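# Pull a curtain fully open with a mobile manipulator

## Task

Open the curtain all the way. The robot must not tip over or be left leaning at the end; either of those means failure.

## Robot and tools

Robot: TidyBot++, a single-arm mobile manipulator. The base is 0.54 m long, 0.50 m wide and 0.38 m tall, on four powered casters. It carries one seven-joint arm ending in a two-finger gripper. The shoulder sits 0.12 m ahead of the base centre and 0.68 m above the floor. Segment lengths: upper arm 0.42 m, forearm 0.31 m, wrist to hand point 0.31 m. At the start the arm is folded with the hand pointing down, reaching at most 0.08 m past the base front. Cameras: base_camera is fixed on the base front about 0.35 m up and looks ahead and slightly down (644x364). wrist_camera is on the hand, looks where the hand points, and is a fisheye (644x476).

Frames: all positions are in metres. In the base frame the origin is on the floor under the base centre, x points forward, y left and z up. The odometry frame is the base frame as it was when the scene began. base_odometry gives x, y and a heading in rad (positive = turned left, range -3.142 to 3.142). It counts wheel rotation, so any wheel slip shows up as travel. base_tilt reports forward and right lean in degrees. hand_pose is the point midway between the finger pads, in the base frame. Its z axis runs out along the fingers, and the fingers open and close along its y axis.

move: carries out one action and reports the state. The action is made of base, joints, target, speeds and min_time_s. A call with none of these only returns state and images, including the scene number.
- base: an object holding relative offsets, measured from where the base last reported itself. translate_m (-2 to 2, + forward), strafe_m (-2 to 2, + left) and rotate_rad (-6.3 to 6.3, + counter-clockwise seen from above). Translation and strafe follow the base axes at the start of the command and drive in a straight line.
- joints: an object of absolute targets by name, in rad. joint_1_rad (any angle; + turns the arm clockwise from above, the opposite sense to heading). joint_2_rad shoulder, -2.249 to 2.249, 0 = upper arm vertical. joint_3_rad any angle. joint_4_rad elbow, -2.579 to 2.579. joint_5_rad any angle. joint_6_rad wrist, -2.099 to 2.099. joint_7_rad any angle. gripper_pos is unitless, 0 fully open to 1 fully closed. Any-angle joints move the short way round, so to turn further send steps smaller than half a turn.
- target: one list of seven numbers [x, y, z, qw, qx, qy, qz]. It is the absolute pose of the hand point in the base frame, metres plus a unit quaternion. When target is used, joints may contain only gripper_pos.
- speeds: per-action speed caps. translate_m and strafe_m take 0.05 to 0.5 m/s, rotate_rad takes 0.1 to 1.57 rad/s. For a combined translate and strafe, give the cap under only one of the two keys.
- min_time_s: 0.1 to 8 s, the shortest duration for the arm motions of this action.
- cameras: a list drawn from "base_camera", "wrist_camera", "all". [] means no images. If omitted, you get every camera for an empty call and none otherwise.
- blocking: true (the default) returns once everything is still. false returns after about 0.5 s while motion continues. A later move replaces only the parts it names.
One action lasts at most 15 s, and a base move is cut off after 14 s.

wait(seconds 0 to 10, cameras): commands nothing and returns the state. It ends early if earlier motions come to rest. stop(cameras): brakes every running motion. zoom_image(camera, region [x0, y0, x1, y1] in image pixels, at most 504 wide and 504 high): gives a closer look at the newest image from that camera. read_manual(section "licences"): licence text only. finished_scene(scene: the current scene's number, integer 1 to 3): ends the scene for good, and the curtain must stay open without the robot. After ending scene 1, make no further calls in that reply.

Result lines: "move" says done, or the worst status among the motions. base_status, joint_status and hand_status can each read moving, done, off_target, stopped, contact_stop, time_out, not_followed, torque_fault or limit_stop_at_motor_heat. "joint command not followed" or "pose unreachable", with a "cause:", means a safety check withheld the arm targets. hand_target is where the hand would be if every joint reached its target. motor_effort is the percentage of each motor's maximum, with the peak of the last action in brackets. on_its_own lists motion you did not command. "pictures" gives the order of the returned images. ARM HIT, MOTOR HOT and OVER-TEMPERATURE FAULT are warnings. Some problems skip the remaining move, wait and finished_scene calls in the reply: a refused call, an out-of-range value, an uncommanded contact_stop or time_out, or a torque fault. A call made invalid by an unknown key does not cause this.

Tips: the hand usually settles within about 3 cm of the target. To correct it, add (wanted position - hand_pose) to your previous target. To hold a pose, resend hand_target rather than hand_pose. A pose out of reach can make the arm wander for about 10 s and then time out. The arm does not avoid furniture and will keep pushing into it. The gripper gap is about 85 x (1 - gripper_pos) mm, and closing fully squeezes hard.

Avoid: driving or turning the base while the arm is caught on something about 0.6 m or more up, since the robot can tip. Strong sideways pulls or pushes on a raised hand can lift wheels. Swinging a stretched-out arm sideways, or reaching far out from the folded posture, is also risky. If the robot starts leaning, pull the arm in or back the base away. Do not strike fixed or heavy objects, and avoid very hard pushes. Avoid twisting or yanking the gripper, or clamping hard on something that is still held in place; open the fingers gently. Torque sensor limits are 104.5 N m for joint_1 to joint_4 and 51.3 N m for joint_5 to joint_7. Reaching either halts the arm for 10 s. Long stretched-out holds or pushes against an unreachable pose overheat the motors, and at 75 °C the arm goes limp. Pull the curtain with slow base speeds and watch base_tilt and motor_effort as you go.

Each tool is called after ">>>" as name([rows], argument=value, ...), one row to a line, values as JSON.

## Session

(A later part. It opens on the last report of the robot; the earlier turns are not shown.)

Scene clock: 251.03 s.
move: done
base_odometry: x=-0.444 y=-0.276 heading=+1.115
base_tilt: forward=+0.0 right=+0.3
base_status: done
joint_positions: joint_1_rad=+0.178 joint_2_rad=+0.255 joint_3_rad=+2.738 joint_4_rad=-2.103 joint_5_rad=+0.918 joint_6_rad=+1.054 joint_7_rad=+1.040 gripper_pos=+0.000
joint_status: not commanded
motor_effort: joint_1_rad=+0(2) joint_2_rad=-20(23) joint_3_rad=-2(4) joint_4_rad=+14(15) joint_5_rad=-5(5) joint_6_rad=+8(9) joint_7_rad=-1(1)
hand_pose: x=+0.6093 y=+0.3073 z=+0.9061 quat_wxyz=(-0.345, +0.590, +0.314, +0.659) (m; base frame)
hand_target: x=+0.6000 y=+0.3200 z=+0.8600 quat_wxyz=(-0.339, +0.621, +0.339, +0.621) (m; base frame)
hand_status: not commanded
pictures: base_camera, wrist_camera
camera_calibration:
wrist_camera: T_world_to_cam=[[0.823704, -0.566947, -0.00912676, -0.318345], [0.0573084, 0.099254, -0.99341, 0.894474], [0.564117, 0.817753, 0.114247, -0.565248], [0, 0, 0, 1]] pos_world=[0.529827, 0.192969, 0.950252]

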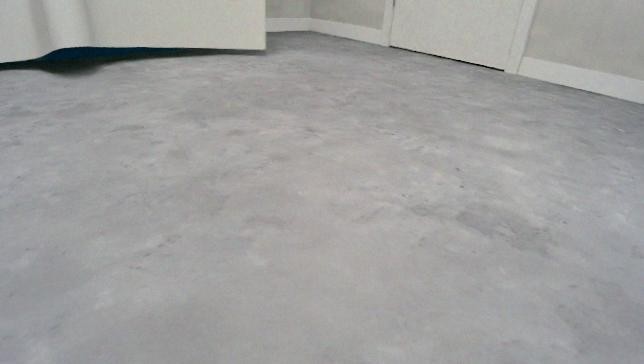

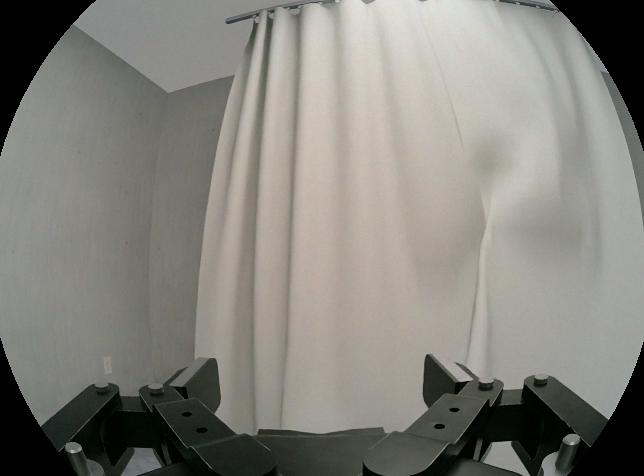

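>>> move(base={"translate_m": -0.3}, joints={"joint_1_rad": 0, "joint_2_rad": -0.33, "joint_3_rad": 3.14, "joint_4_rad": -2.4, "joint_5_rad": 0, "joint_6_rad": 1.3, "joint_7_rad": 1.57}, cameras=["all"])

>>> zoom_image(camera="wrist_camera", region=[100, 100, 600, 476])

Scene clock: 266.47 s.
move: done
base_odometry: x=-0.576 y=-0.545 heading=+1.115
base_tilt: forward=+0.1 right=+0.3
base_status: done
joint_positions: joint_1_rad=+0.019 joint_2_rad=-0.312 joint_3_rad=+3.127 joint_4_rad=-2.360 joint_5_rad=+0.059 joint_6_rad=+1.211 joint_7_rad=+1.529 gripper_pos=+0.000
joint_status: all done
motor_effort: joint_1_rad=+0(1) joint_2_rad=-7(23) joint_3_rad=+0(3) joint_4_rad=+16(17) joint_5_rad=-1(5) joint_6_rad=+7(10) joint_7_rad=-1(2)
hand_pose: x=+0.5001 y=+0.0189 z=+1.1457 quat_wxyz=(-0.018, +0.407, +0.022, +0.913) (m; base frame)
hand_target: x=+0.4753 y=+0.0021 z=+1.1528 quat_wxyz=(-0.001, +0.376, +0.000, +0.927) (m; base frame)
hand_status: not commanded
pictures: base_camera, wrist_camera
camera_calibration:
wrist_camera: T_world_to_cam=[[0.0571699, -0.998312, 0.0102766, -0.0205394], [0.673427, 0.0309617, -0.738605, 0.568693], [0.73704, 0.0491465, 0.67406, -1.00854], [0, 0, 0, 1]] pos_world=[0.361534, 0.0114537, 1.10007]

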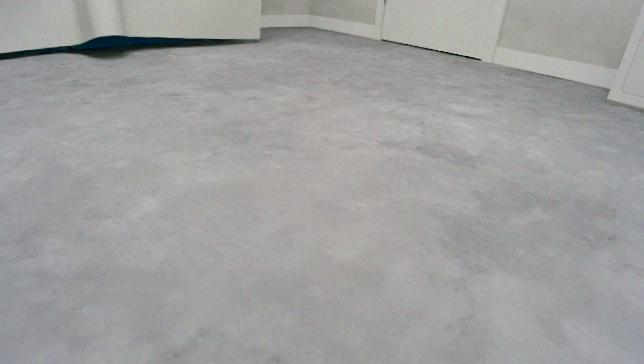

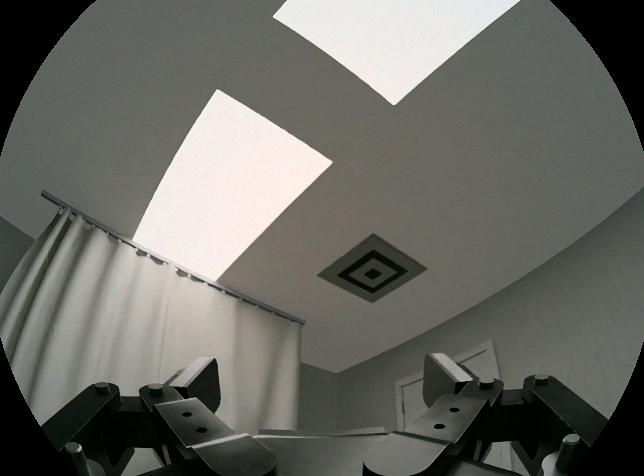

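Scaled by 1.008.

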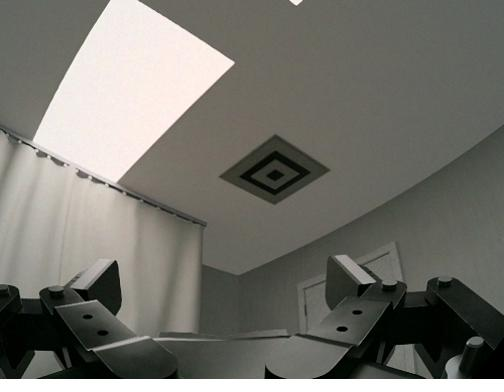

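>>> zoom_image(camera="wrist_camera", region=[20, 180, 320, 340])

Scaled by 1.680.

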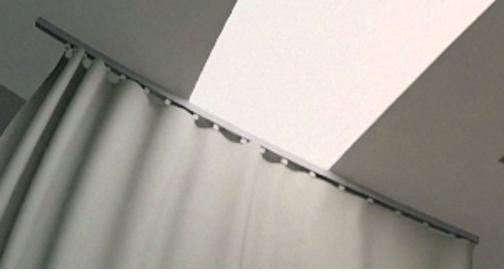

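>>> move(base={"translate_m": 0.3, "strafe_m": 1.58, "rotate_rad": 0.709}, cameras=["all"])

>>> move(target=[0.52, -0.29, 0.88, 0.339, 0.6206, -0.339, 0.6206], min_time_s=2.5, cameras=["all"])

Scene clock: 290.77 s.
move: done
base_odometry: x=-1.863 y=+0.420 heading=+1.824
base_tilt: forward=+0.1 right=+0.3
base_status: done
joint_positions: joint_1_rad=+0.011 joint_2_rad=-0.313 joint_3_rad=+3.138 joint_4_rad=-2.361 joint_5_rad=+0.044 joint_6_rad=+1.213 joint_7_rad=+1.530 gripper_pos=+0.000
joint_status: not commanded
motor_effort: joint_1_rad=+0(1) joint_2_rad=-6(9) joint_3_rad=+1(2) joint_4_rad=+16(17) joint_5_rad=+0(2) joint_6_rad=+7(8) joint_7_rad=-1(1)
hand_pose: x=+0.4992 y=+0.0115 z=+1.1467 quat_wxyz=(-0.016, +0.406, +0.012, +0.914) (m; base frame)
hand_target: x=+0.4753 y=+0.0021 z=+1.1528 quat_wxyz=(-0.001, +0.376, +0.000, +0.927) (m; base frame)
hand_status: not commanded
pictures: base_camera, wrist_camera
camera_calibration:
wrist_camera: T_world_to_cam=[[0.0460022, -0.998926, -0.00560192, -0.00400893], [0.675944, 0.0352564, -0.736109, 0.56601], [0.735516, 0.0300761, 0.67684, -1.01038], [0, 0, 0, 1]] pos_world=[0.360744, 0.00642816, 1.10049]

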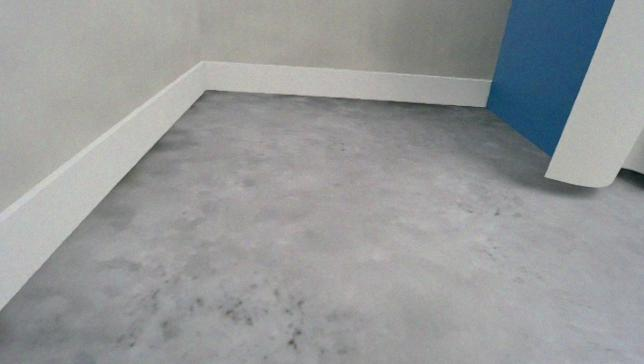

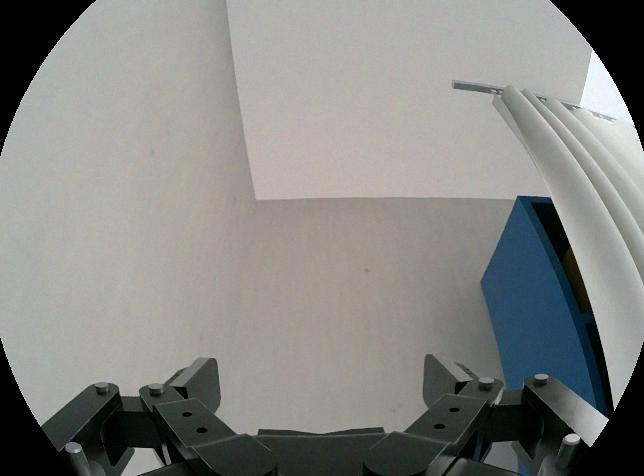

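Scene clock: 293.90 s.
move: done
base_odometry: x=-1.863 y=+0.420 heading=+1.824
base_tilt: forward=+0.1 right=+0.3
base_status: not commanded
joint_positions: joint_1_rad=+0.011 joint_2_rad=-0.004 joint_3_rad=+3.239 joint_4_rad=-2.357 joint_5_rad=-0.979 joint_6_rad=+1.180 joint_7_rad=+2.181 gripper_pos=+0.000
joint_status: not commanded
motor_effort: joint_1_rad=+0(1) joint_2_rad=-13(14) joint_3_rad=+0(1) joint_4_rad=+13(17) joint_5_rad=+5(5) joint_6_rad=+8(9) joint_7_rad=-1(1)
hand_pose: x=+0.5106 y=-0.2819 z=+0.9110 quat_wxyz=(+0.344, +0.588, -0.326, +0.655) (m; base frame)
hand_target: x=+0.5200 y=-0.2900 z=+0.8800 quat_wxyz=(+0.339, +0.621, -0.339, +0.621) (m; base frame)
hand_status: done (0.033 m and 5.7 deg from the pose sent, 0.403 m and 72.0 deg at the start)
pictures: base_camera, wrist_camera
camera_calibration:
wrist_camera: T_world_to_cam=[[-0.836057, -0.547305, -0.0382797, 0.308433], [0.0890054, -0.0664544, -0.993812, 0.901002], [0.541374, -0.834291, 0.104273, -0.473399], [0, 0, 0, 1]] pos_world=[0.43396, -0.166269, 0.956596]

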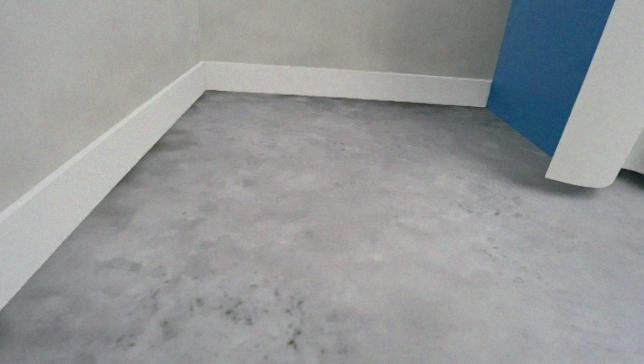

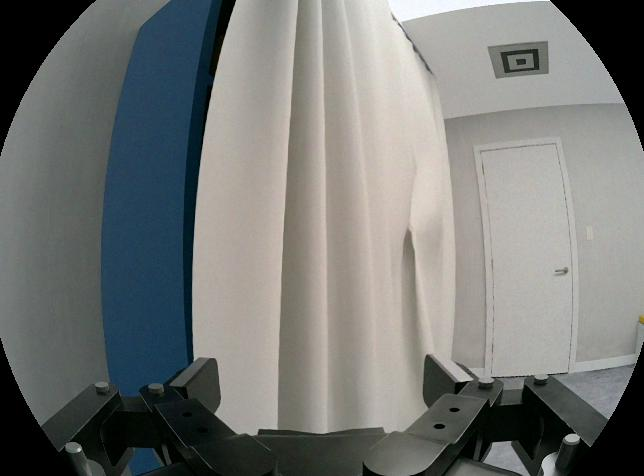

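>>> move(base={"translate_m": 0.30, "strafe_m": -0.148}, cameras=["wrist_camera"])

Scene clock: 315.30 s.
move: done
base_odometry: x=-1.795 y=+0.748 heading=+1.825
base_tilt: forward=+0.0 right=+0.3
base_status: done
joint_positions: joint_1_rad=+0.011 joint_2_rad=+0.004 joint_3_rad=+3.239 joint_4_rad=-2.353 joint_5_rad=-0.982 joint_6_rad=+1.178 joint_7_rad=+2.181 gripper_pos=+0.000
joint_status: not commanded
motor_effort: joint_1_rad=+0(1) joint_2_rad=-12(16) joint_3_rad=+1(1) joint_4_rad=+14(14) joint_5_rad=+5(5) joint_6_rad=+6(9) joint_7_rad=-1(1)
hand_pose: x=+0.5131 y=-0.2824 z=+0.9088 quat_wxyz=(+0.345, +0.590, -0.326, +0.654) (m; base frame)
hand_target: x=+0.5200 y=-0.2900 z=+0.8800 quat_wxyz=(+0.339, +0.621, -0.339, +0.621) (m; base frame)
hand_status: not commanded
pictures: wrist_camera
camera_calibration:
wrist_camera: T_world_to_cam=[[-0.836693, -0.546504, -0.0357519, 0.308499], [0.0844349, -0.0642191, -0.994357, 0.902019], [0.541124, -0.834991, 0.0998757, -0.470904], [0, 0, 0, 1]] pos_world=[0.436774, -0.166678, 0.95499]

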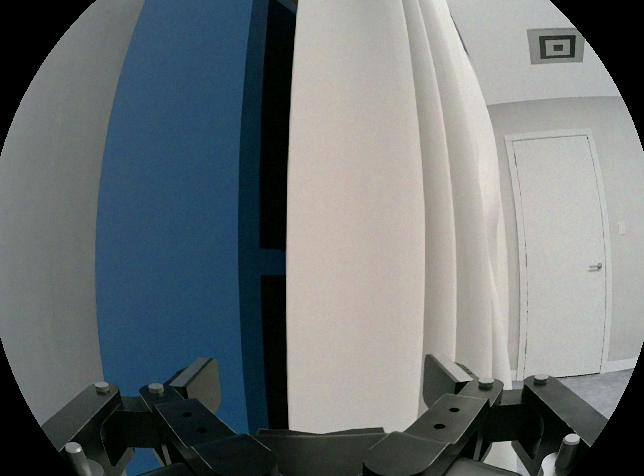

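>>> move(base={"translate_m": 0.042, "strafe_m": -0.065}, cameras=["wrist_camera"])

>>> move(joints={"gripper_pos": 1}, cameras=["wrist_camera"])

>>> move(base={"strafe_m": -0.4}, speeds={"strafe_m": 0.2}, cameras=["all"])

Scene clock: 327.70 s.
move: done
base_odometry: x=-1.743 y=+0.805 heading=+1.825
base_tilt: forward=+0.0 right=+0.3
base_status: done
joint_positions: joint_1_rad=+0.012 joint_2_rad=+0.007 joint_3_rad=+3.245 joint_4_rad=-2.351 joint_5_rad=-0.982 joint_6_rad=+1.178 joint_7_rad=+2.181 gripper_pos=+0.000
joint_status: not commanded
motor_effort: joint_1_rad=+0(1) joint_2_rad=-13(15) joint_3_rad=+0(1) joint_4_rad=+13(14) joint_5_rad=+5(5) joint_6_rad=+8(8) joint_7_rad=-1(1)
hand_pose: x=+0.5122 y=-0.2848 z=+0.9083 quat_wxyz=(+0.347, +0.589, -0.328, +0.652) (m; base frame)
hand_target: x=+0.5200 y=-0.2900 z=+0.8800 quat_wxyz=(+0.339, +0.621, -0.339, +0.621) (m; base frame)
hand_status: not commanded
pictures: wrist_camera
camera_calibration:
wrist_camera: T_world_to_cam=[[-0.840138, -0.541225, -0.0352676, 0.309242], [0.0831392, -0.0642543, -0.994464, 0.90226], [0.535963, -0.838419, 0.0989795, -0.469971], [0, 0, 0, 1]] pos_world=[0.43668, -0.168689, 0.954689]

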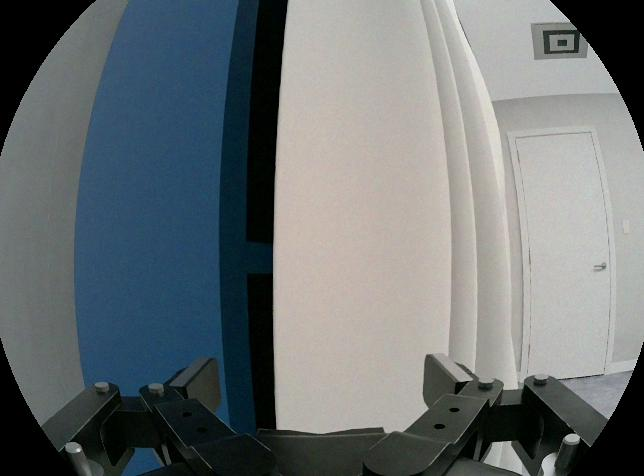

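Scene clock: 328.80 s.
move: done
base_odometry: x=-1.743 y=+0.805 heading=+1.825
base_tilt: forward=+0.1 right=+0.3
base_status: not commanded
joint_positions: joint_1_rad=+0.012 joint_2_rad=+0.007 joint_3_rad=+3.245 joint_4_rad=-2.351 joint_5_rad=-0.982 joint_6_rad=+1.178 joint_7_rad=+2.181 gripper_pos=+0.999
joint_status: all done
motor_effort: joint_1_rad=+0(1) joint_2_rad=-14(14) joint_3_rad=+0(1) joint_4_rad=+13(14) joint_5_rad=+4(5) joint_6_rad=+8(9) joint_7_rad=-1(1)
hand_pose: x=+0.5122 y=-0.2848 z=+0.9083 quat_wxyz=(+0.347, +0.589, -0.328, +0.652) (m; base frame)
hand_target: x=+0.5200 y=-0.2900 z=+0.8800 quat_wxyz=(+0.339, +0.621, -0.339, +0.621) (m; base frame)
hand_status: not commanded
pictures: wrist_camera
camera_calibration:
wrist_camera: T_world_to_cam=[[-0.840138, -0.541225, -0.0352676, 0.309242], [0.0831392, -0.0642543, -0.994464, 0.90226], [0.535963, -0.838419, 0.0989795, -0.469971], [0, 0, 0, 1]] pos_world=[0.43668, -0.168689, 0.954689]

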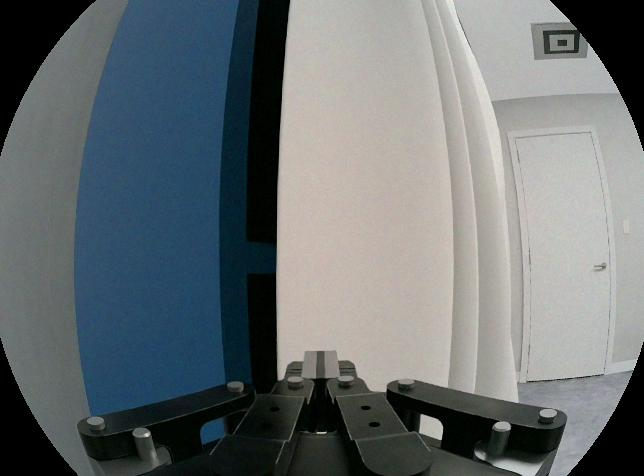

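Scene clock: 331.50 s.
move: done
base_odometry: x=-1.356 y=+0.906 heading=+1.825
base_tilt: forward=+0.1 right=+0.3
base_status: done
joint_positions: joint_1_rad=+0.012 joint_2_rad=+0.007 joint_3_rad=+3.246 joint_4_rad=-2.351 joint_5_rad=-0.983 joint_6_rad=+1.177 joint_7_rad=+2.181 gripper_pos=+0.999
joint_status: not commanded
motor_effort: joint_1_rad=+0(2) joint_2_rad=-14(15) joint_3_rad=+0(2) joint_4_rad=+13(14) joint_5_rad=+4(6) joint_6_rad=+8(9) joint_7_rad=-1(1)
hand_pose: x=+0.5117 y=-0.2854 z=+0.9081 quat_wxyz=(+0.347, +0.589, -0.329, +0.652) (m; base frame)
hand_target: x=+0.5200 y=-0.2900 z=+0.8800 quat_wxyz=(+0.339, +0.621, -0.339, +0.621) (m; base frame)
hand_status: not commanded
pictures: base_camera, wrist_camera
camera_calibration:
wrist_camera: T_world_to_cam=[[-0.841174, -0.539587, -0.0356696, 0.309827], [0.082976, -0.06361, -0.994519, 0.902386], [0.534361, -0.839523, 0.0982799, -0.469045], [0, 0, 0, 1]] pos_world=[0.436381, -0.169195, 0.954589]

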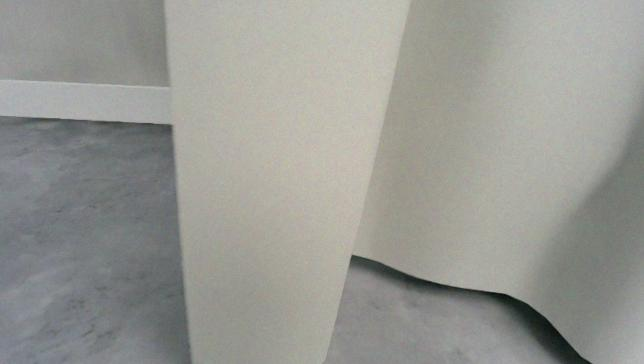

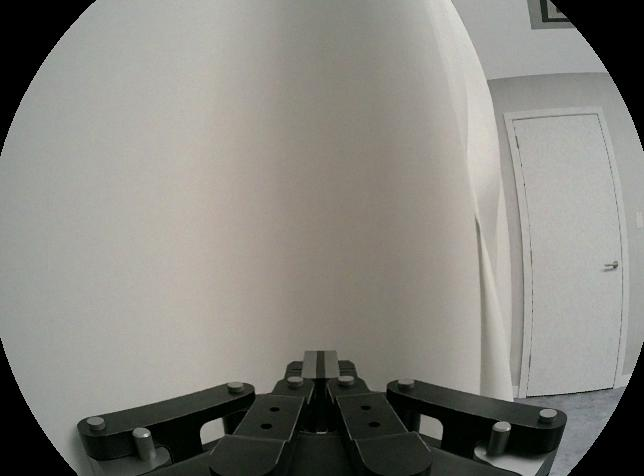

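>>> move(base={"strafe_m": 0.46}, joints={"gripper_pos": 0}, cameras=["all"])

Scene clock: 347.70 s.
move: done
base_odometry: x=-1.801 y=+0.790 heading=+1.825
base_tilt: forward=+0.1 right=+0.3
base_status: done
joint_positions: joint_1_rad=+0.013 joint_2_rad=+0.007 joint_3_rad=+3.250 joint_4_rad=-2.351 joint_5_rad=-0.985 joint_6_rad=+1.176 joint_7_rad=+2.181 gripper_pos=+0.000
joint_status: all done
motor_effort: joint_1_rad=+0(2) joint_2_rad=-14(15) joint_3_rad=+0(1) joint_4_rad=+13(14) joint_5_rad=+5(5) joint_6_rad=+7(9) joint_7_rad=-1(1)
hand_pose: x=+0.5104 y=-0.2874 z=+0.9075 quat_wxyz=(+0.348, +0.589, -0.331, +0.650) (m; base frame)
hand_target: x=+0.5200 y=-0.2900 z=+0.8800 quat_wxyz=(+0.339, +0.621, -0.339, +0.621) (m; base frame)
hand_status: not commanded
pictures: base_camera, wrist_camera
camera_calibration:
wrist_camera: T_world_to_cam=[[-0.843894, -0.535285, -0.0362375, 0.310849], [0.0820138, -0.0619584, -0.994703, 0.902806], [0.530205, -0.842396, 0.0961871, -0.46681], [0, 0, 0, 1]] pos_world=[0.435786, -0.170909, 0.954189]

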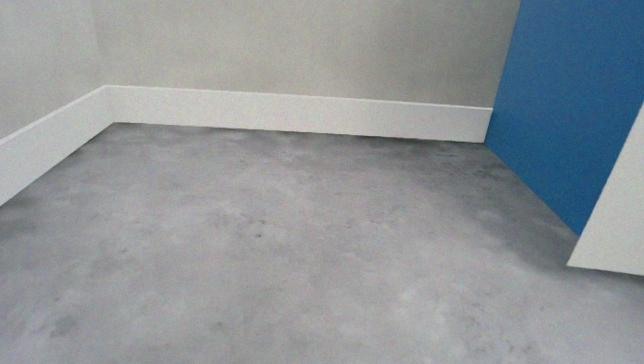

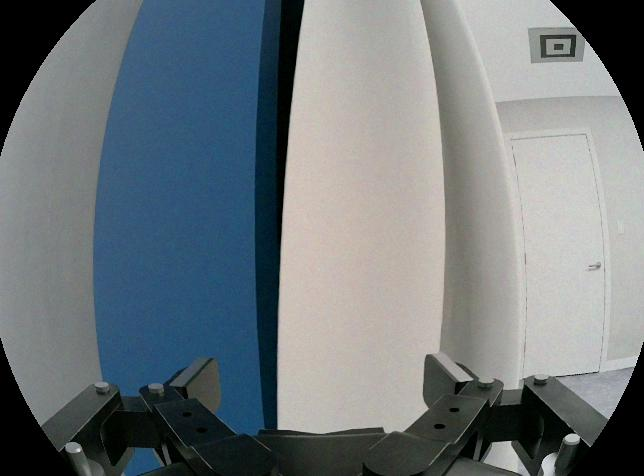

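>>> move(base={"translate_m": 0.093, "strafe_m": -0.122}, cameras=["all"])

>>> move(joints={"gripper_pos": 1}, cameras=["wrist_camera"])

Scene clock: 361.03 s.
move: done
base_odometry: x=-1.706 y=+0.911 heading=+1.825
base_tilt: forward=+0.0 right=+0.3
base_status: done
joint_positions: joint_1_rad=+0.013 joint_2_rad=+0.010 joint_3_rad=+3.250 joint_4_rad=-2.350 joint_5_rad=-0.986 joint_6_rad=+1.175 joint_7_rad=+2.181 gripper_pos=+0.000
joint_status: not commanded
motor_effort: joint_1_rad=+1(2) joint_2_rad=-13(16) joint_3_rad=+1(1) joint_4_rad=+13(15) joint_5_rad=+5(6) joint_6_rad=+6(8) joint_7_rad=-1(1)
hand_pose: x=+0.5113 y=-0.2877 z=+0.9067 quat_wxyz=(+0.348, +0.589, -0.331, +0.650) (m; base frame)
hand_target: x=+0.5200 y=-0.2900 z=+0.8800 quat_wxyz=(+0.339, +0.621, -0.339, +0.621) (m; base frame)
hand_status: not commanded
pictures: base_camera, wrist_camera
camera_calibration:
wrist_camera: T_world_to_cam=[[-0.844315, -0.534711, -0.0348936, 0.310515], [0.0800921, -0.0615431, -0.994886, 0.903189], [0.529829, -0.842791, 0.0947878, -0.466109], [0, 0, 0, 1]] pos_world=[0.436792, -0.171212, 0.953587]

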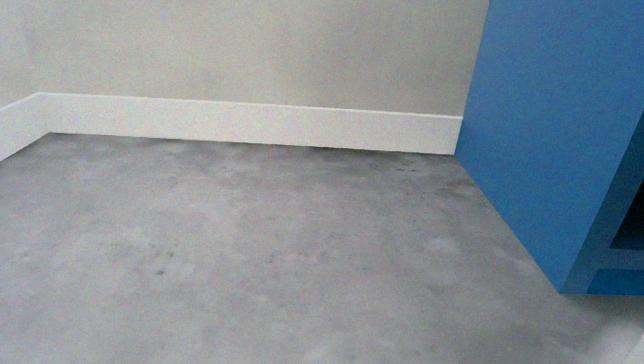

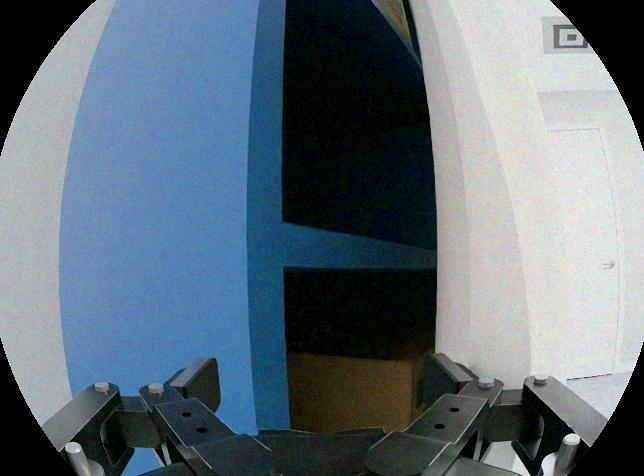

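Scene clock: 362.13 s.
move: done
base_odometry: x=-1.706 y=+0.911 heading=+1.825
base_tilt: forward=+0.1 right=+0.3
base_status: not commanded
joint_positions: joint_1_rad=+0.013 joint_2_rad=+0.010 joint_3_rad=+3.250 joint_4_rad=-2.350 joint_5_rad=-0.986 joint_6_rad=+1.175 joint_7_rad=+2.181 gripper_pos=+0.999
joint_status: all done
motor_effort: joint_1_rad=+1(1) joint_2_rad=-14(15) joint_3_rad=+0(1) joint_4_rad=+14(14) joint_5_rad=+5(5) joint_6_rad=+8(9) joint_7_rad=-1(1)
hand_pose: x=+0.5113 y=-0.2877 z=+0.9067 quat_wxyz=(+0.348, +0.589, -0.331, +0.650) (m; base frame)
hand_target: x=+0.5200 y=-0.2900 z=+0.8800 quat_wxyz=(+0.339, +0.621, -0.339, +0.621) (m; base frame)
hand_status: not commanded
pictures: wrist_camera
camera_calibration:
wrist_camera: T_world_to_cam=[[-0.844315, -0.534711, -0.0348936, 0.310515], [0.0800921, -0.0615431, -0.994886, 0.903189], [0.529829, -0.842791, 0.0947878, -0.466109], [0, 0, 0, 1]] pos_world=[0.436792, -0.171212, 0.953587]

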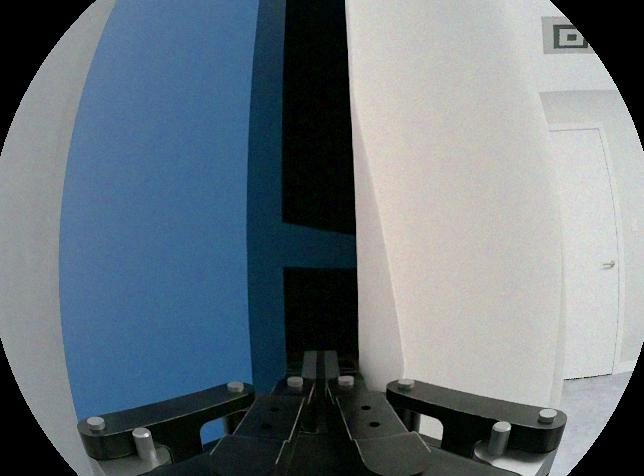

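>>> move(base={"translate_m": -0.064, "strafe_m": 0.101}, cameras=[])

>>> move(joints={"gripper_pos": 0}, cameras=["all"])

Scene clock: 377.33 s.
move: done
base_odometry: x=-1.788 y=+0.823 heading=+1.825
base_tilt: forward=+0.1 right=+0.3
base_status: done
joint_positions: joint_1_rad=+0.013 joint_2_rad=+0.010 joint_3_rad=+3.250 joint_4_rad=-2.350 joint_5_rad=-0.986 joint_6_rad=+1.175 joint_7_rad=+2.182 gripper_pos=+0.999
joint_status: not commanded
motor_effort: joint_1_rad=+0(2) joint_2_rad=-13(17) joint_3_rad=+0(2) joint_4_rad=+13(14) joint_5_rad=+5(5) joint_6_rad=+8(9) joint_7_rad=-1(1)
hand_pose: x=+0.5114 y=-0.2878 z=+0.9063 quat_wxyz=(+0.348, +0.590, -0.331, +0.649) (m; base frame)
hand_target: x=+0.5200 y=-0.2900 z=+0.8800 quat_wxyz=(+0.339, +0.621, -0.339, +0.621) (m; base frame)
hand_status: not commanded
pictures: none
No camera images: "cameras" was empty.

Scene clock: 378.43 s.
move: done
base_odometry: x=-1.788 y=+0.823 heading=+1.825
base_tilt: forward=+0.0 right=+0.3
base_status: not commanded
joint_positions: joint_1_rad=+0.013 joint_2_rad=+0.010 joint_3_rad=+3.250 joint_4_rad=-2.350 joint_5_rad=-0.986 joint_6_rad=+1.175 joint_7_rad=+2.182 gripper_pos=+0.000
joint_status: all done
motor_effort: joint_1_rad=+0(1) joint_2_rad=-13(15) joint_3_rad=+0(1) joint_4_rad=+13(14) joint_5_rad=+4(5) joint_6_rad=+7(8) joint_7_rad=-1(1)
hand_pose: x=+0.5114 y=-0.2878 z=+0.9063 quat_wxyz=(+0.348, +0.590, -0.331, +0.649) (m; base frame)
hand_target: x=+0.5200 y=-0.2900 z=+0.8800 quat_wxyz=(+0.339, +0.621, -0.339, +0.621) (m; base frame)
hand_status: not commanded
pictures: base_camera, wrist_camera
camera_calibration:
wrist_camera: T_world_to_cam=[[-0.844239, -0.534826, -0.0349384, 0.310529], [0.0796053, -0.0606606, -0.994979, 0.903428], [0.530022, -0.842782, 0.0937871, -0.465359], [0, 0, 0, 1]] pos_world=[0.436894, -0.171314, 0.953386]

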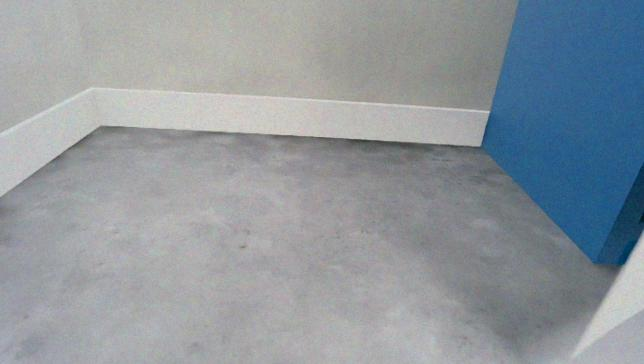

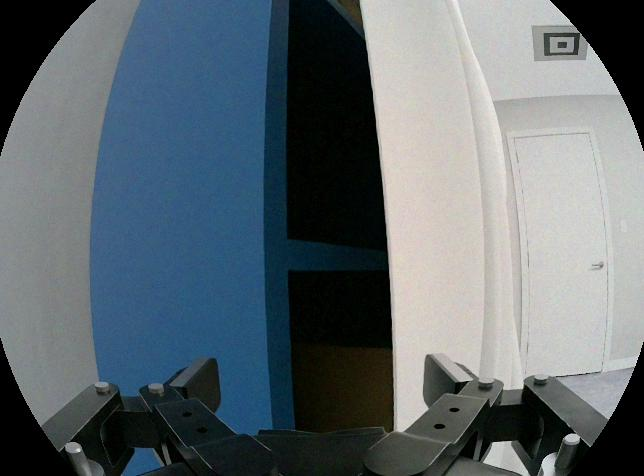

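>>> move(base={"translate_m": -0.03, "strafe_m": -0.019}, cameras=["wrist_camera"])

>>> move(base={"translate_m": 0.021, "strafe_m": -0.034}, cameras=["all"])

Scene clock: 394.13 s.
move: done
base_odometry: x=-1.762 y=+0.799 heading=+1.825
base_tilt: forward=+0.0 right=+0.3
base_status: done
joint_positions: joint_1_rad=+0.015 joint_2_rad=+0.011 joint_3_rad=+3.252 joint_4_rad=-2.350 joint_5_rad=-0.989 joint_6_rad=+1.174 joint_7_rad=+2.182 gripper_pos=+0.000
joint_status: not commanded
motor_effort: joint_1_rad=+1(2) joint_2_rad=-13(16) joint_3_rad=+0(2) joint_4_rad=+13(14) joint_5_rad=+5(5) joint_6_rad=+8(9) joint_7_rad=-1(1)
hand_pose: x=+0.5101 y=-0.2894 z=+0.9054 quat_wxyz=(+0.349, +0.589, -0.333, +0.648) (m; base frame)
hand_target: x=+0.5200 y=-0.2900 z=+0.8800 quat_wxyz=(+0.339, +0.621, -0.339, +0.621) (m; base frame)
hand_status: not commanded
pictures: wrist_camera
camera_calibration:
wrist_camera: T_world_to_cam=[[-0.847053, -0.530285, -0.0360334, 0.312222], [0.0788341, -0.0583025, -0.995181, 0.903837], [0.525629, -0.845812, 0.0911898, -0.46227], [0, 0, 0, 1]] pos_world=[0.436197, -0.172731, 0.952887]

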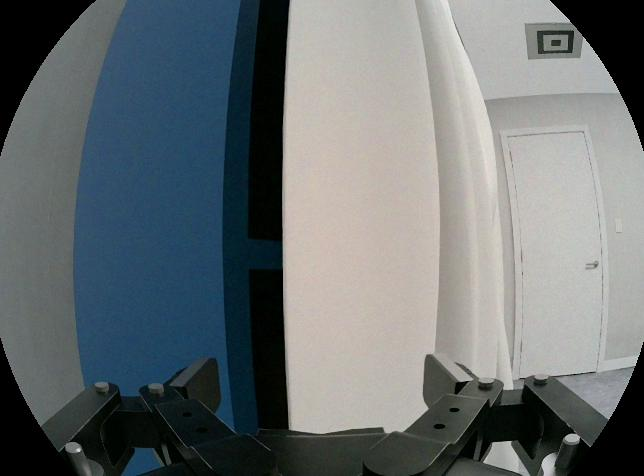

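Scene clock: 395.00 s.
move: done
base_odometry: x=-1.734 y=+0.828 heading=+1.825
base_tilt: forward=+0.0 right=+0.3
base_status: done
joint_positions: joint_1_rad=+0.015 joint_2_rad=+0.011 joint_3_rad=+3.253 joint_4_rad=-2.349 joint_5_rad=-0.989 joint_6_rad=+1.174 joint_7_rad=+2.182 gripper_pos=+0.000
joint_status: not commanded
motor_effort: joint_1_rad=+0(2) joint_2_rad=-13(16) joint_3_rad=+0(2) joint_4_rad=+13(14) joint_5_rad=+4(5) joint_6_rad=+8(8) joint_7_rad=-1(1)
hand_pose: x=+0.5100 y=-0.2898 z=+0.9053 quat_wxyz=(+0.349, +0.589, -0.334, +0.648) (m; base frame)
hand_target: x=+0.5200 y=-0.2900 z=+0.8800 quat_wxyz=(+0.339, +0.621, -0.339, +0.621) (m; base frame)
hand_status: not commanded
pictures: base_camera, wrist_camera
camera_calibration:
wrist_camera: T_world_to_cam=[[-0.847499, -0.529586, -0.0358372, 0.312188], [0.0785161, -0.0583038, -0.995206, 0.903882], [0.524957, -0.84625, 0.0909934, -0.462112], [0, 0, 0, 1]] pos_world=[0.436199, -0.173033, 0.952786]

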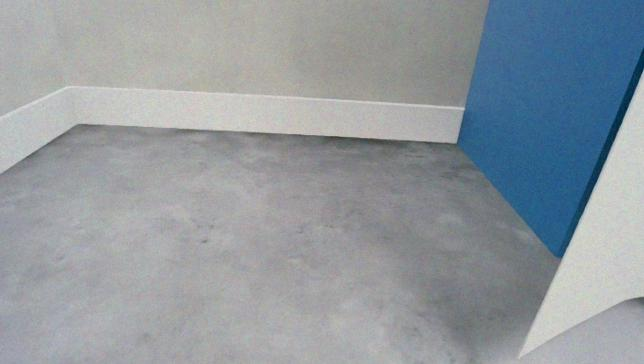

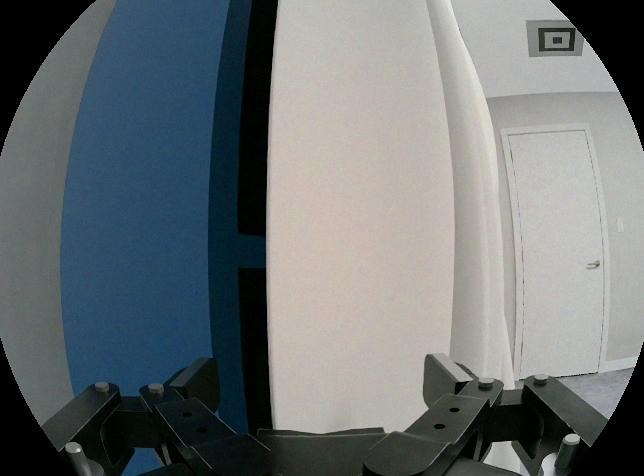

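>>> move(base={"strafe_m": 0.18}, cameras=[])

>>> move(target=[0.55, -0.22, 0.98, 0.482, 0.5174, -0.482, 0.5174], min_time_s=2, cameras=["all"])

Scene clock: 415.27 s.
move: done
base_odometry: x=-1.909 y=+0.783 heading=+1.825
base_tilt: forward=+0.1 right=+0.3
base_status: done
joint_positions: joint_1_rad=+0.015 joint_2_rad=+0.011 joint_3_rad=+3.251 joint_4_rad=-2.349 joint_5_rad=-0.990 joint_6_rad=+1.173 joint_7_rad=+2.182 gripper_pos=+0.000
joint_status: not commanded
motor_effort: joint_1_rad=+0(2) joint_2_rad=-13(15) joint_3_rad=+1(2) joint_4_rad=+13(14) joint_5_rad=+4(6) joint_6_rad=+8(9) joint_7_rad=-1(1)
hand_pose: x=+0.5103 y=-0.2893 z=+0.9052 quat_wxyz=(+0.349, +0.590, -0.333, +0.648) (m; base frame)
hand_target: x=+0.5200 y=-0.2900 z=+0.8800 quat_wxyz=(+0.339, +0.621, -0.339, +0.621) (m; base frame)
hand_status: not commanded
pictures: none
No camera images: "cameras" was empty.

Scene clock: 417.60 s.
move: done
base_odometry: x=-1.909 y=+0.783 heading=+1.825
base_tilt: forward=+0.1 right=+0.3
base_status: not commanded
joint_positions: joint_1_rad=-0.316 joint_2_rad=+0.254 joint_3_rad=+3.280 joint_4_rad=-1.647 joint_5_rad=-1.591 joint_6_rad=+1.575 joint_7_rad=+2.759 gripper_pos=+0.000
joint_status: not commanded
motor_effort: joint_1_rad=+0(1) joint_2_rad=-21(22) joint_3_rad=+1(2) joint_4_rad=+13(15) joint_5_rad=+8(9) joint_6_rad=+3(8) joint_7_rad=-1(1)
hand_pose: x=+0.5674 y=-0.2221 z=+0.9932 quat_wxyz=(+0.444, +0.524, -0.466, +0.558) (m; base frame)
hand_target: x=+0.5500 y=-0.2200 z=+0.9800 quat_wxyz=(+0.482, +0.517, -0.482, +0.517) (m; base frame)
hand_status: done (0.022 m and 6.6 deg from the pose sent, 0.109 m and 28.6 deg at the start)
pictures: base_camera, wrist_camera
camera_calibration:
wrist_camera: T_world_to_cam=[[-0.983663, -0.165562, -0.0706884, 0.59255], [0.0738686, -0.0131225, -0.997182, 1.00533], [0.164167, -0.986112, 0.0251379, -0.20392], [0, 0, 0, 1]] pos_world=[0.542084, -0.0897919, 1.0495]

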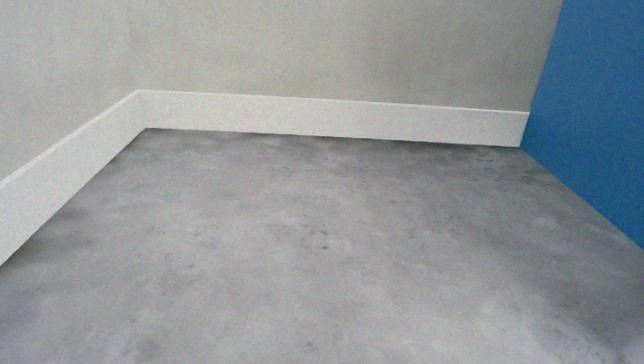

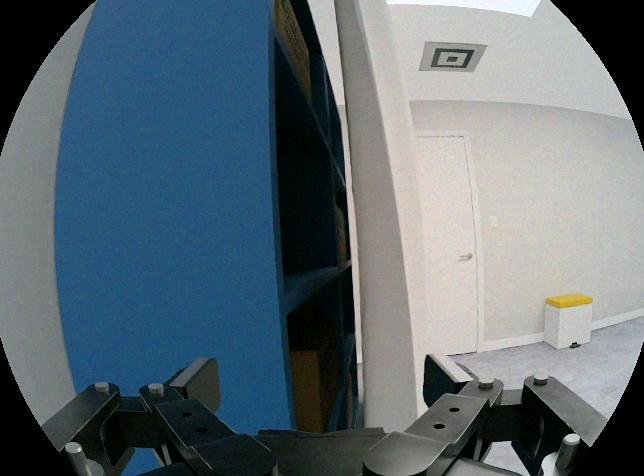

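>>> move(base={"translate_m": -0.012, "strafe_m": -0.2}, speeds={"strafe_m": 0.2}, cameras=["all"])

>>> move(joints={"gripper_pos": 1}, cameras=["wrist_camera"])

Scene clock: 433.20 s.
move: done
base_odometry: x=-1.712 y=+0.821 heading=+1.825
base_tilt: forward=+0.1 right=+0.3
base_status: done
joint_positions: joint_1_rad=-0.324 joint_2_rad=+0.259 joint_3_rad=+3.288 joint_4_rad=-1.645 joint_5_rad=-1.595 joint_6_rad=+1.580 joint_7_rad=+2.761 gripper_pos=+0.000
joint_status: not commanded
motor_effort: joint_1_rad=+0(2) joint_2_rad=-21(23) joint_3_rad=+1(3) joint_4_rad=+13(14) joint_5_rad=+9(9) joint_6_rad=+4(4) joint_7_rad=-1(1)
hand_pose: x=+0.5670 y=-0.2212 z=+0.9918 quat_wxyz=(+0.447, +0.523, -0.466, +0.556) (m; base frame)
hand_target: x=+0.5500 y=-0.2200 z=+0.9800 quat_wxyz=(+0.482, +0.517, -0.482, +0.517) (m; base frame)
hand_status: not commanded
pictures: base_camera, wrist_camera
camera_calibration:
wrist_camera: T_world_to_cam=[[-0.984906, -0.160183, -0.0655906, 0.589066], [0.0687639, -0.0143418, -0.99753, 1.00702], [0.158847, -0.986983, 0.0251401, -0.200002], [0, 0, 0, 1]] pos_world=[0.542698, -0.0885981, 1.0482]

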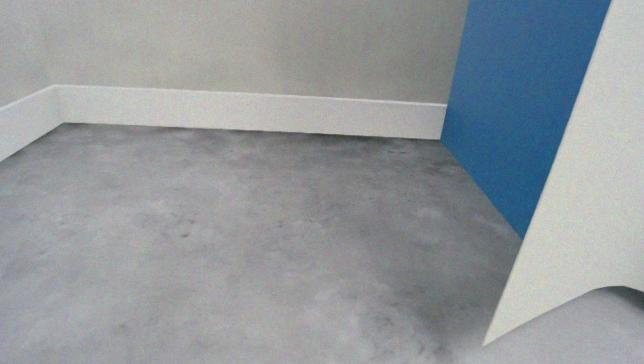

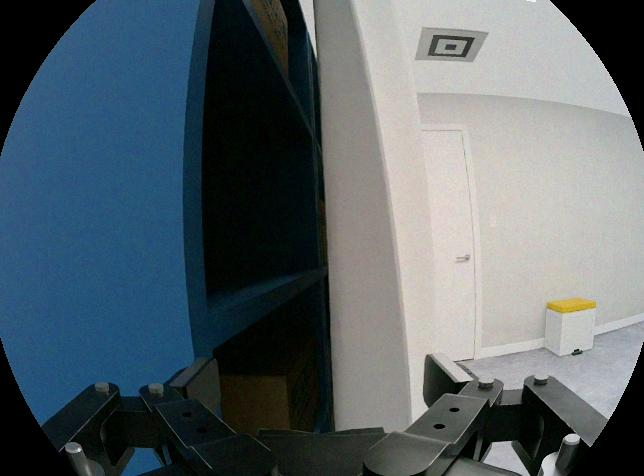

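Scene clock: 434.30 s.
move: done
base_odometry: x=-1.712 y=+0.821 heading=+1.825
base_tilt: forward=+0.1 right=+0.3
base_status: not commanded
joint_positions: joint_1_rad=-0.324 joint_2_rad=+0.259 joint_3_rad=+3.288 joint_4_rad=-1.645 joint_5_rad=-1.595 joint_6_rad=+1.580 joint_7_rad=+2.761 gripper_pos=+0.999
joint_status: all done
motor_effort: joint_1_rad=+0(1) joint_2_rad=-21(22) joint_3_rad=+1(2) joint_4_rad=+14(14) joint_5_rad=+8(9) joint_6_rad=+4(4) joint_7_rad=-1(1)
hand_pose: x=+0.5669 y=-0.2212 z=+0.9918 quat_wxyz=(+0.447, +0.523, -0.466, +0.556) (m; base frame)
hand_target: x=+0.5500 y=-0.2200 z=+0.9800 quat_wxyz=(+0.482, +0.517, -0.482, +0.517) (m; base frame)
hand_status: not commanded
pictures: wrist_camera
camera_calibration:
wrist_camera: T_world_to_cam=[[-0.98492, -0.160092, -0.0655914, 0.589083], [0.0687792, -0.0144471, -0.997527, 1.007], [0.158749, -0.986996, 0.0252402, -0.200055], [0, 0, 0, 1]] pos_world=[0.542698, -0.088598, 1.0482]

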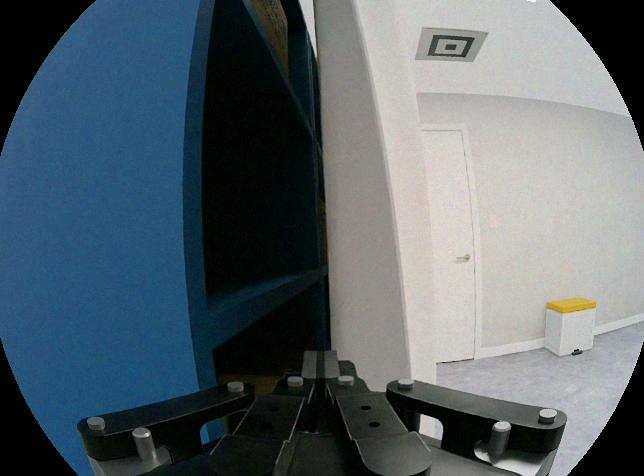

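>>> move(joints={"gripper_pos": 0}, cameras=[])

>>> move(base={"strafe_m": -0.08}, speeds={"strafe_m": 0.2}, cameras=["all"])

>>> move(joints={"gripper_pos": 1}, cameras=["wrist_camera"])

Scene clock: 454.93 s.
move: done
base_odometry: x=-1.712 y=+0.821 heading=+1.825
base_tilt: forward=+0.0 right=+0.3
base_status: not commanded
joint_positions: joint_1_rad=-0.324 joint_2_rad=+0.259 joint_3_rad=+3.288 joint_4_rad=-1.645 joint_5_rad=-1.595 joint_6_rad=+1.580 joint_7_rad=+2.761 gripper_pos=+0.000
joint_status: all done
motor_effort: joint_1_rad=+0(1) joint_2_rad=-21(23) joint_3_rad=+2(2) joint_4_rad=+13(14) joint_5_rad=+8(9) joint_6_rad=+3(4) joint_7_rad=-1(1)
hand_pose: x=+0.5669 y=-0.2212 z=+0.9918 quat_wxyz=(+0.447, +0.523, -0.466, +0.556) (m; base frame)
hand_target: x=+0.5500 y=-0.2200 z=+0.9800 quat_wxyz=(+0.482, +0.517, -0.482, +0.517) (m; base frame)
hand_status: not commanded
pictures: none
No camera images: "cameras" was empty.

Scene clock: 456.10 s.
move: done
base_odometry: x=-1.634 y=+0.841 heading=+1.824
base_tilt: forward=+0.0 right=+0.3
base_status: done
joint_positions: joint_1_rad=-0.326 joint_2_rad=+0.259 joint_3_rad=+3.293 joint_4_rad=-1.645 joint_5_rad=-1.595 joint_6_rad=+1.581 joint_7_rad=+2.761 gripper_pos=+0.000
joint_status: not commanded
motor_effort: joint_1_rad=+1(2) joint_2_rad=-20(24) joint_3_rad=+2(3) joint_4_rad=+14(14) joint_5_rad=+8(9) joint_6_rad=+3(4) joint_7_rad=-1(1)
hand_pose: x=+0.5661 y=-0.2220 z=+0.9921 quat_wxyz=(+0.448, +0.522, -0.467, +0.555) (m; base frame)
hand_target: x=+0.5500 y=-0.2200 z=+0.9800 quat_wxyz=(+0.482, +0.517, -0.482, +0.517) (m; base frame)
hand_status: not commanded
pictures: base_camera, wrist_camera
camera_calibration:
wrist_camera: T_world_to_cam=[[-0.985453, -0.156784, -0.0655842, 0.589149], [0.0689102, -0.015867, -0.997497, 1.00698], [0.155351, -0.987505, 0.0264402, -0.200249], [0, 0, 0, 1]] pos_world=[0.542296, -0.0893998, 1.0484]

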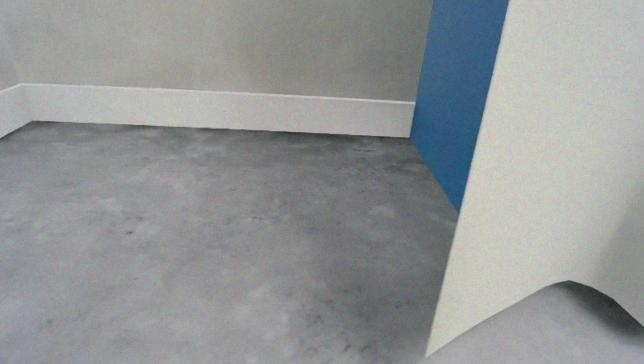

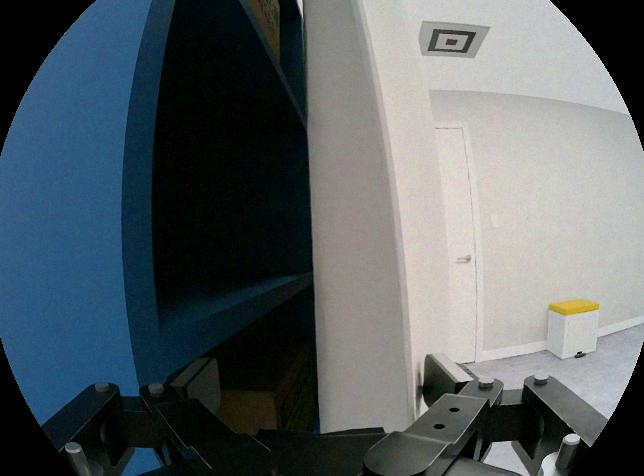

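Scene clock: 457.20 s.
move: done
base_odometry: x=-1.634 y=+0.841 heading=+1.824
base_tilt: forward=+0.1 right=+0.3
base_status: not commanded
joint_positions: joint_1_rad=-0.326 joint_2_rad=+0.259 joint_3_rad=+3.293 joint_4_rad=-1.645 joint_5_rad=-1.595 joint_6_rad=+1.581 joint_7_rad=+2.762 gripper_pos=+0.990
joint_status: all done
motor_effort: joint_1_rad=+0(1) joint_2_rad=-21(23) joint_3_rad=+2(2) joint_4_rad=+13(14) joint_5_rad=+8(9) joint_6_rad=+3(4) joint_7_rad=-1(1)
hand_pose: x=+0.5661 y=-0.2220 z=+0.9922 quat_wxyz=(+0.449, +0.522, -0.467, +0.555) (m; base frame)
hand_target: x=+0.5500 y=-0.2200 z=+0.9800 quat_wxyz=(+0.482, +0.517, -0.482, +0.517) (m; base frame)
hand_status: not commanded
pictures: wrist_camera
camera_calibration:
wrist_camera: T_world_to_cam=[[-0.985472, -0.156791, -0.0652736, 0.588834], [0.0686191, -0.0160141, -0.997514, 1.00715], [0.155356, -0.987502, 0.0265403, -0.200356], [0, 0, 0, 1]] pos_world=[0.542297, -0.0893993, 1.0484]

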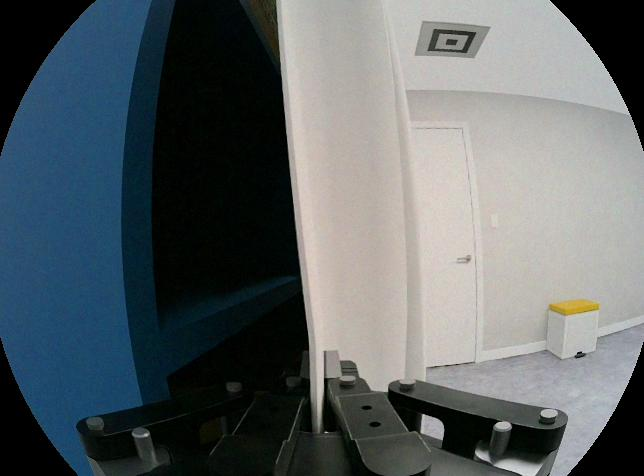

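>>> move(base={"strafe_m": -0.6}, speeds={"strafe_m": 0.25}, cameras=["all"])

Scene clock: 467.97 s.
move: done
base_odometry: x=-1.053 y=+0.992 heading=+1.824
base_tilt: forward=+0.1 right=+0.3
base_status: done
joint_positions: joint_1_rad=-0.331 joint_2_rad=+0.259 joint_3_rad=+3.293 joint_4_rad=-1.621 joint_5_rad=-1.604 joint_6_rad=+1.603 joint_7_rad=+2.762 gripper_pos=+0.990
joint_status: not commanded
motor_effort: joint_1_rad=+2(3) joint_2_rad=-18(23) joint_3_rad=+2(3) joint_4_rad=+9(15) joint_5_rad=-1(10) joint_6_rad=+1(4) joint_7_rad=-1(1)
hand_pose: x=+0.5625 y=-0.2203 z=+0.9986 quat_wxyz=(+0.447, +0.513, -0.478, +0.556) (m; base frame)
hand_target: x=+0.5500 y=-0.2200 z=+0.9800 quat_wxyz=(+0.482, +0.517, -0.482, +0.517) (m; base frame)
hand_status: not commanded
pictures: base_camera, wrist_camera
camera_calibration:
wrist_camera: T_world_to_cam=[[-0.986394, -0.138534, -0.0885167, 0.613733], [0.091027, -0.0118784, -0.995778, 1.0004], [0.136897, -0.990286, 0.0243271, -0.18626], [0, 0, 0, 1]] pos_world=[0.539818, -0.0875449, 1.05503]

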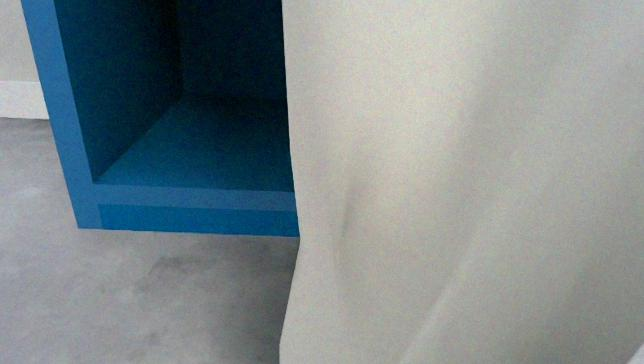

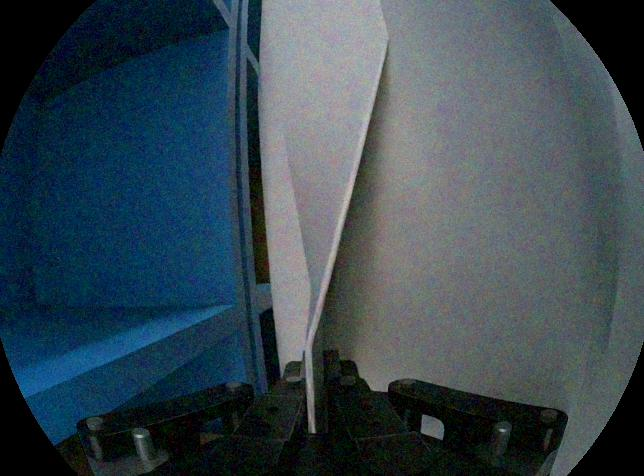

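>>> move(base={"strafe_m": -0.5}, speeds={"strafe_m": 0.25}, cameras=["all"])

Scene clock: 484.90 s.
move: done
base_odometry: x=-0.569 y=+1.117 heading=+1.824
base_tilt: forward=+0.1 right=+0.3
base_status: done
joint_positions: joint_1_rad=-0.340 joint_2_rad=+0.259 joint_3_rad=+3.293 joint_4_rad=-1.604 joint_5_rad=-1.600 joint_6_rad=+1.612 joint_7_rad=+2.762 gripper_pos=+0.990
joint_status: not commanded
motor_effort: joint_1_rad=+4(5) joint_2_rad=-15(19) joint_3_rad=+3(3) joint_4_rad=+8(10) joint_5_rad=-5(7) joint_6_rad=-1(2) joint_7_rad=-1(1)
hand_pose: x=+0.5637 y=-0.2160 z=+1.0056 quat_wxyz=(+0.443, +0.508, -0.480, +0.562) (m; base frame)
hand_target: x=+0.5500 y=-0.2200 z=+0.9800 quat_wxyz=(+0.482, +0.517, -0.482, +0.517) (m; base frame)
hand_status: not commanded
pictures: base_camera, wrist_camera
camera_calibration:
wrist_camera: T_world_to_cam=[[-0.984346, -0.141075, -0.105645, 0.631706], [0.108866, -0.01529, -0.993939, 0.994695], [0.138605, -0.989881, 0.0304089, -0.189272], [0, 0, 0, 1]] pos_world=[0.539763, -0.0830301, 1.06116]

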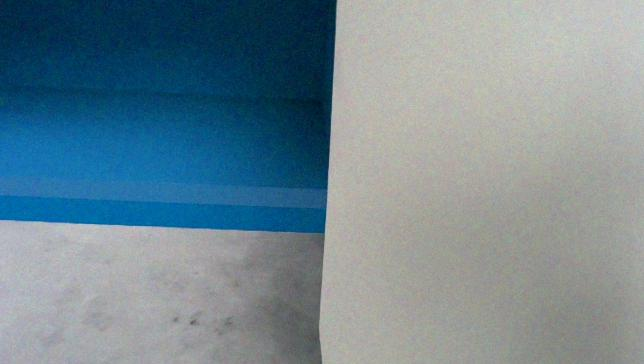

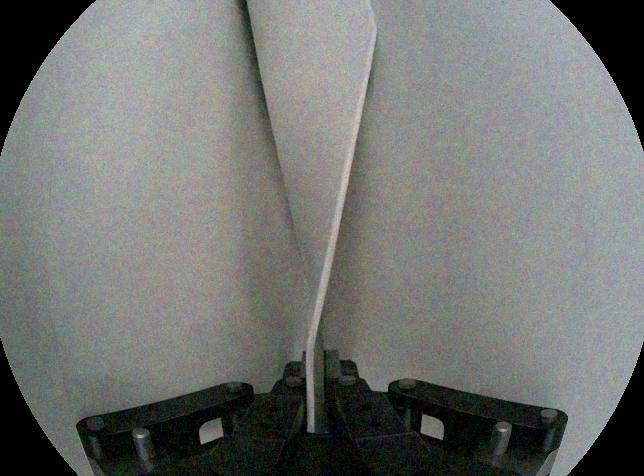

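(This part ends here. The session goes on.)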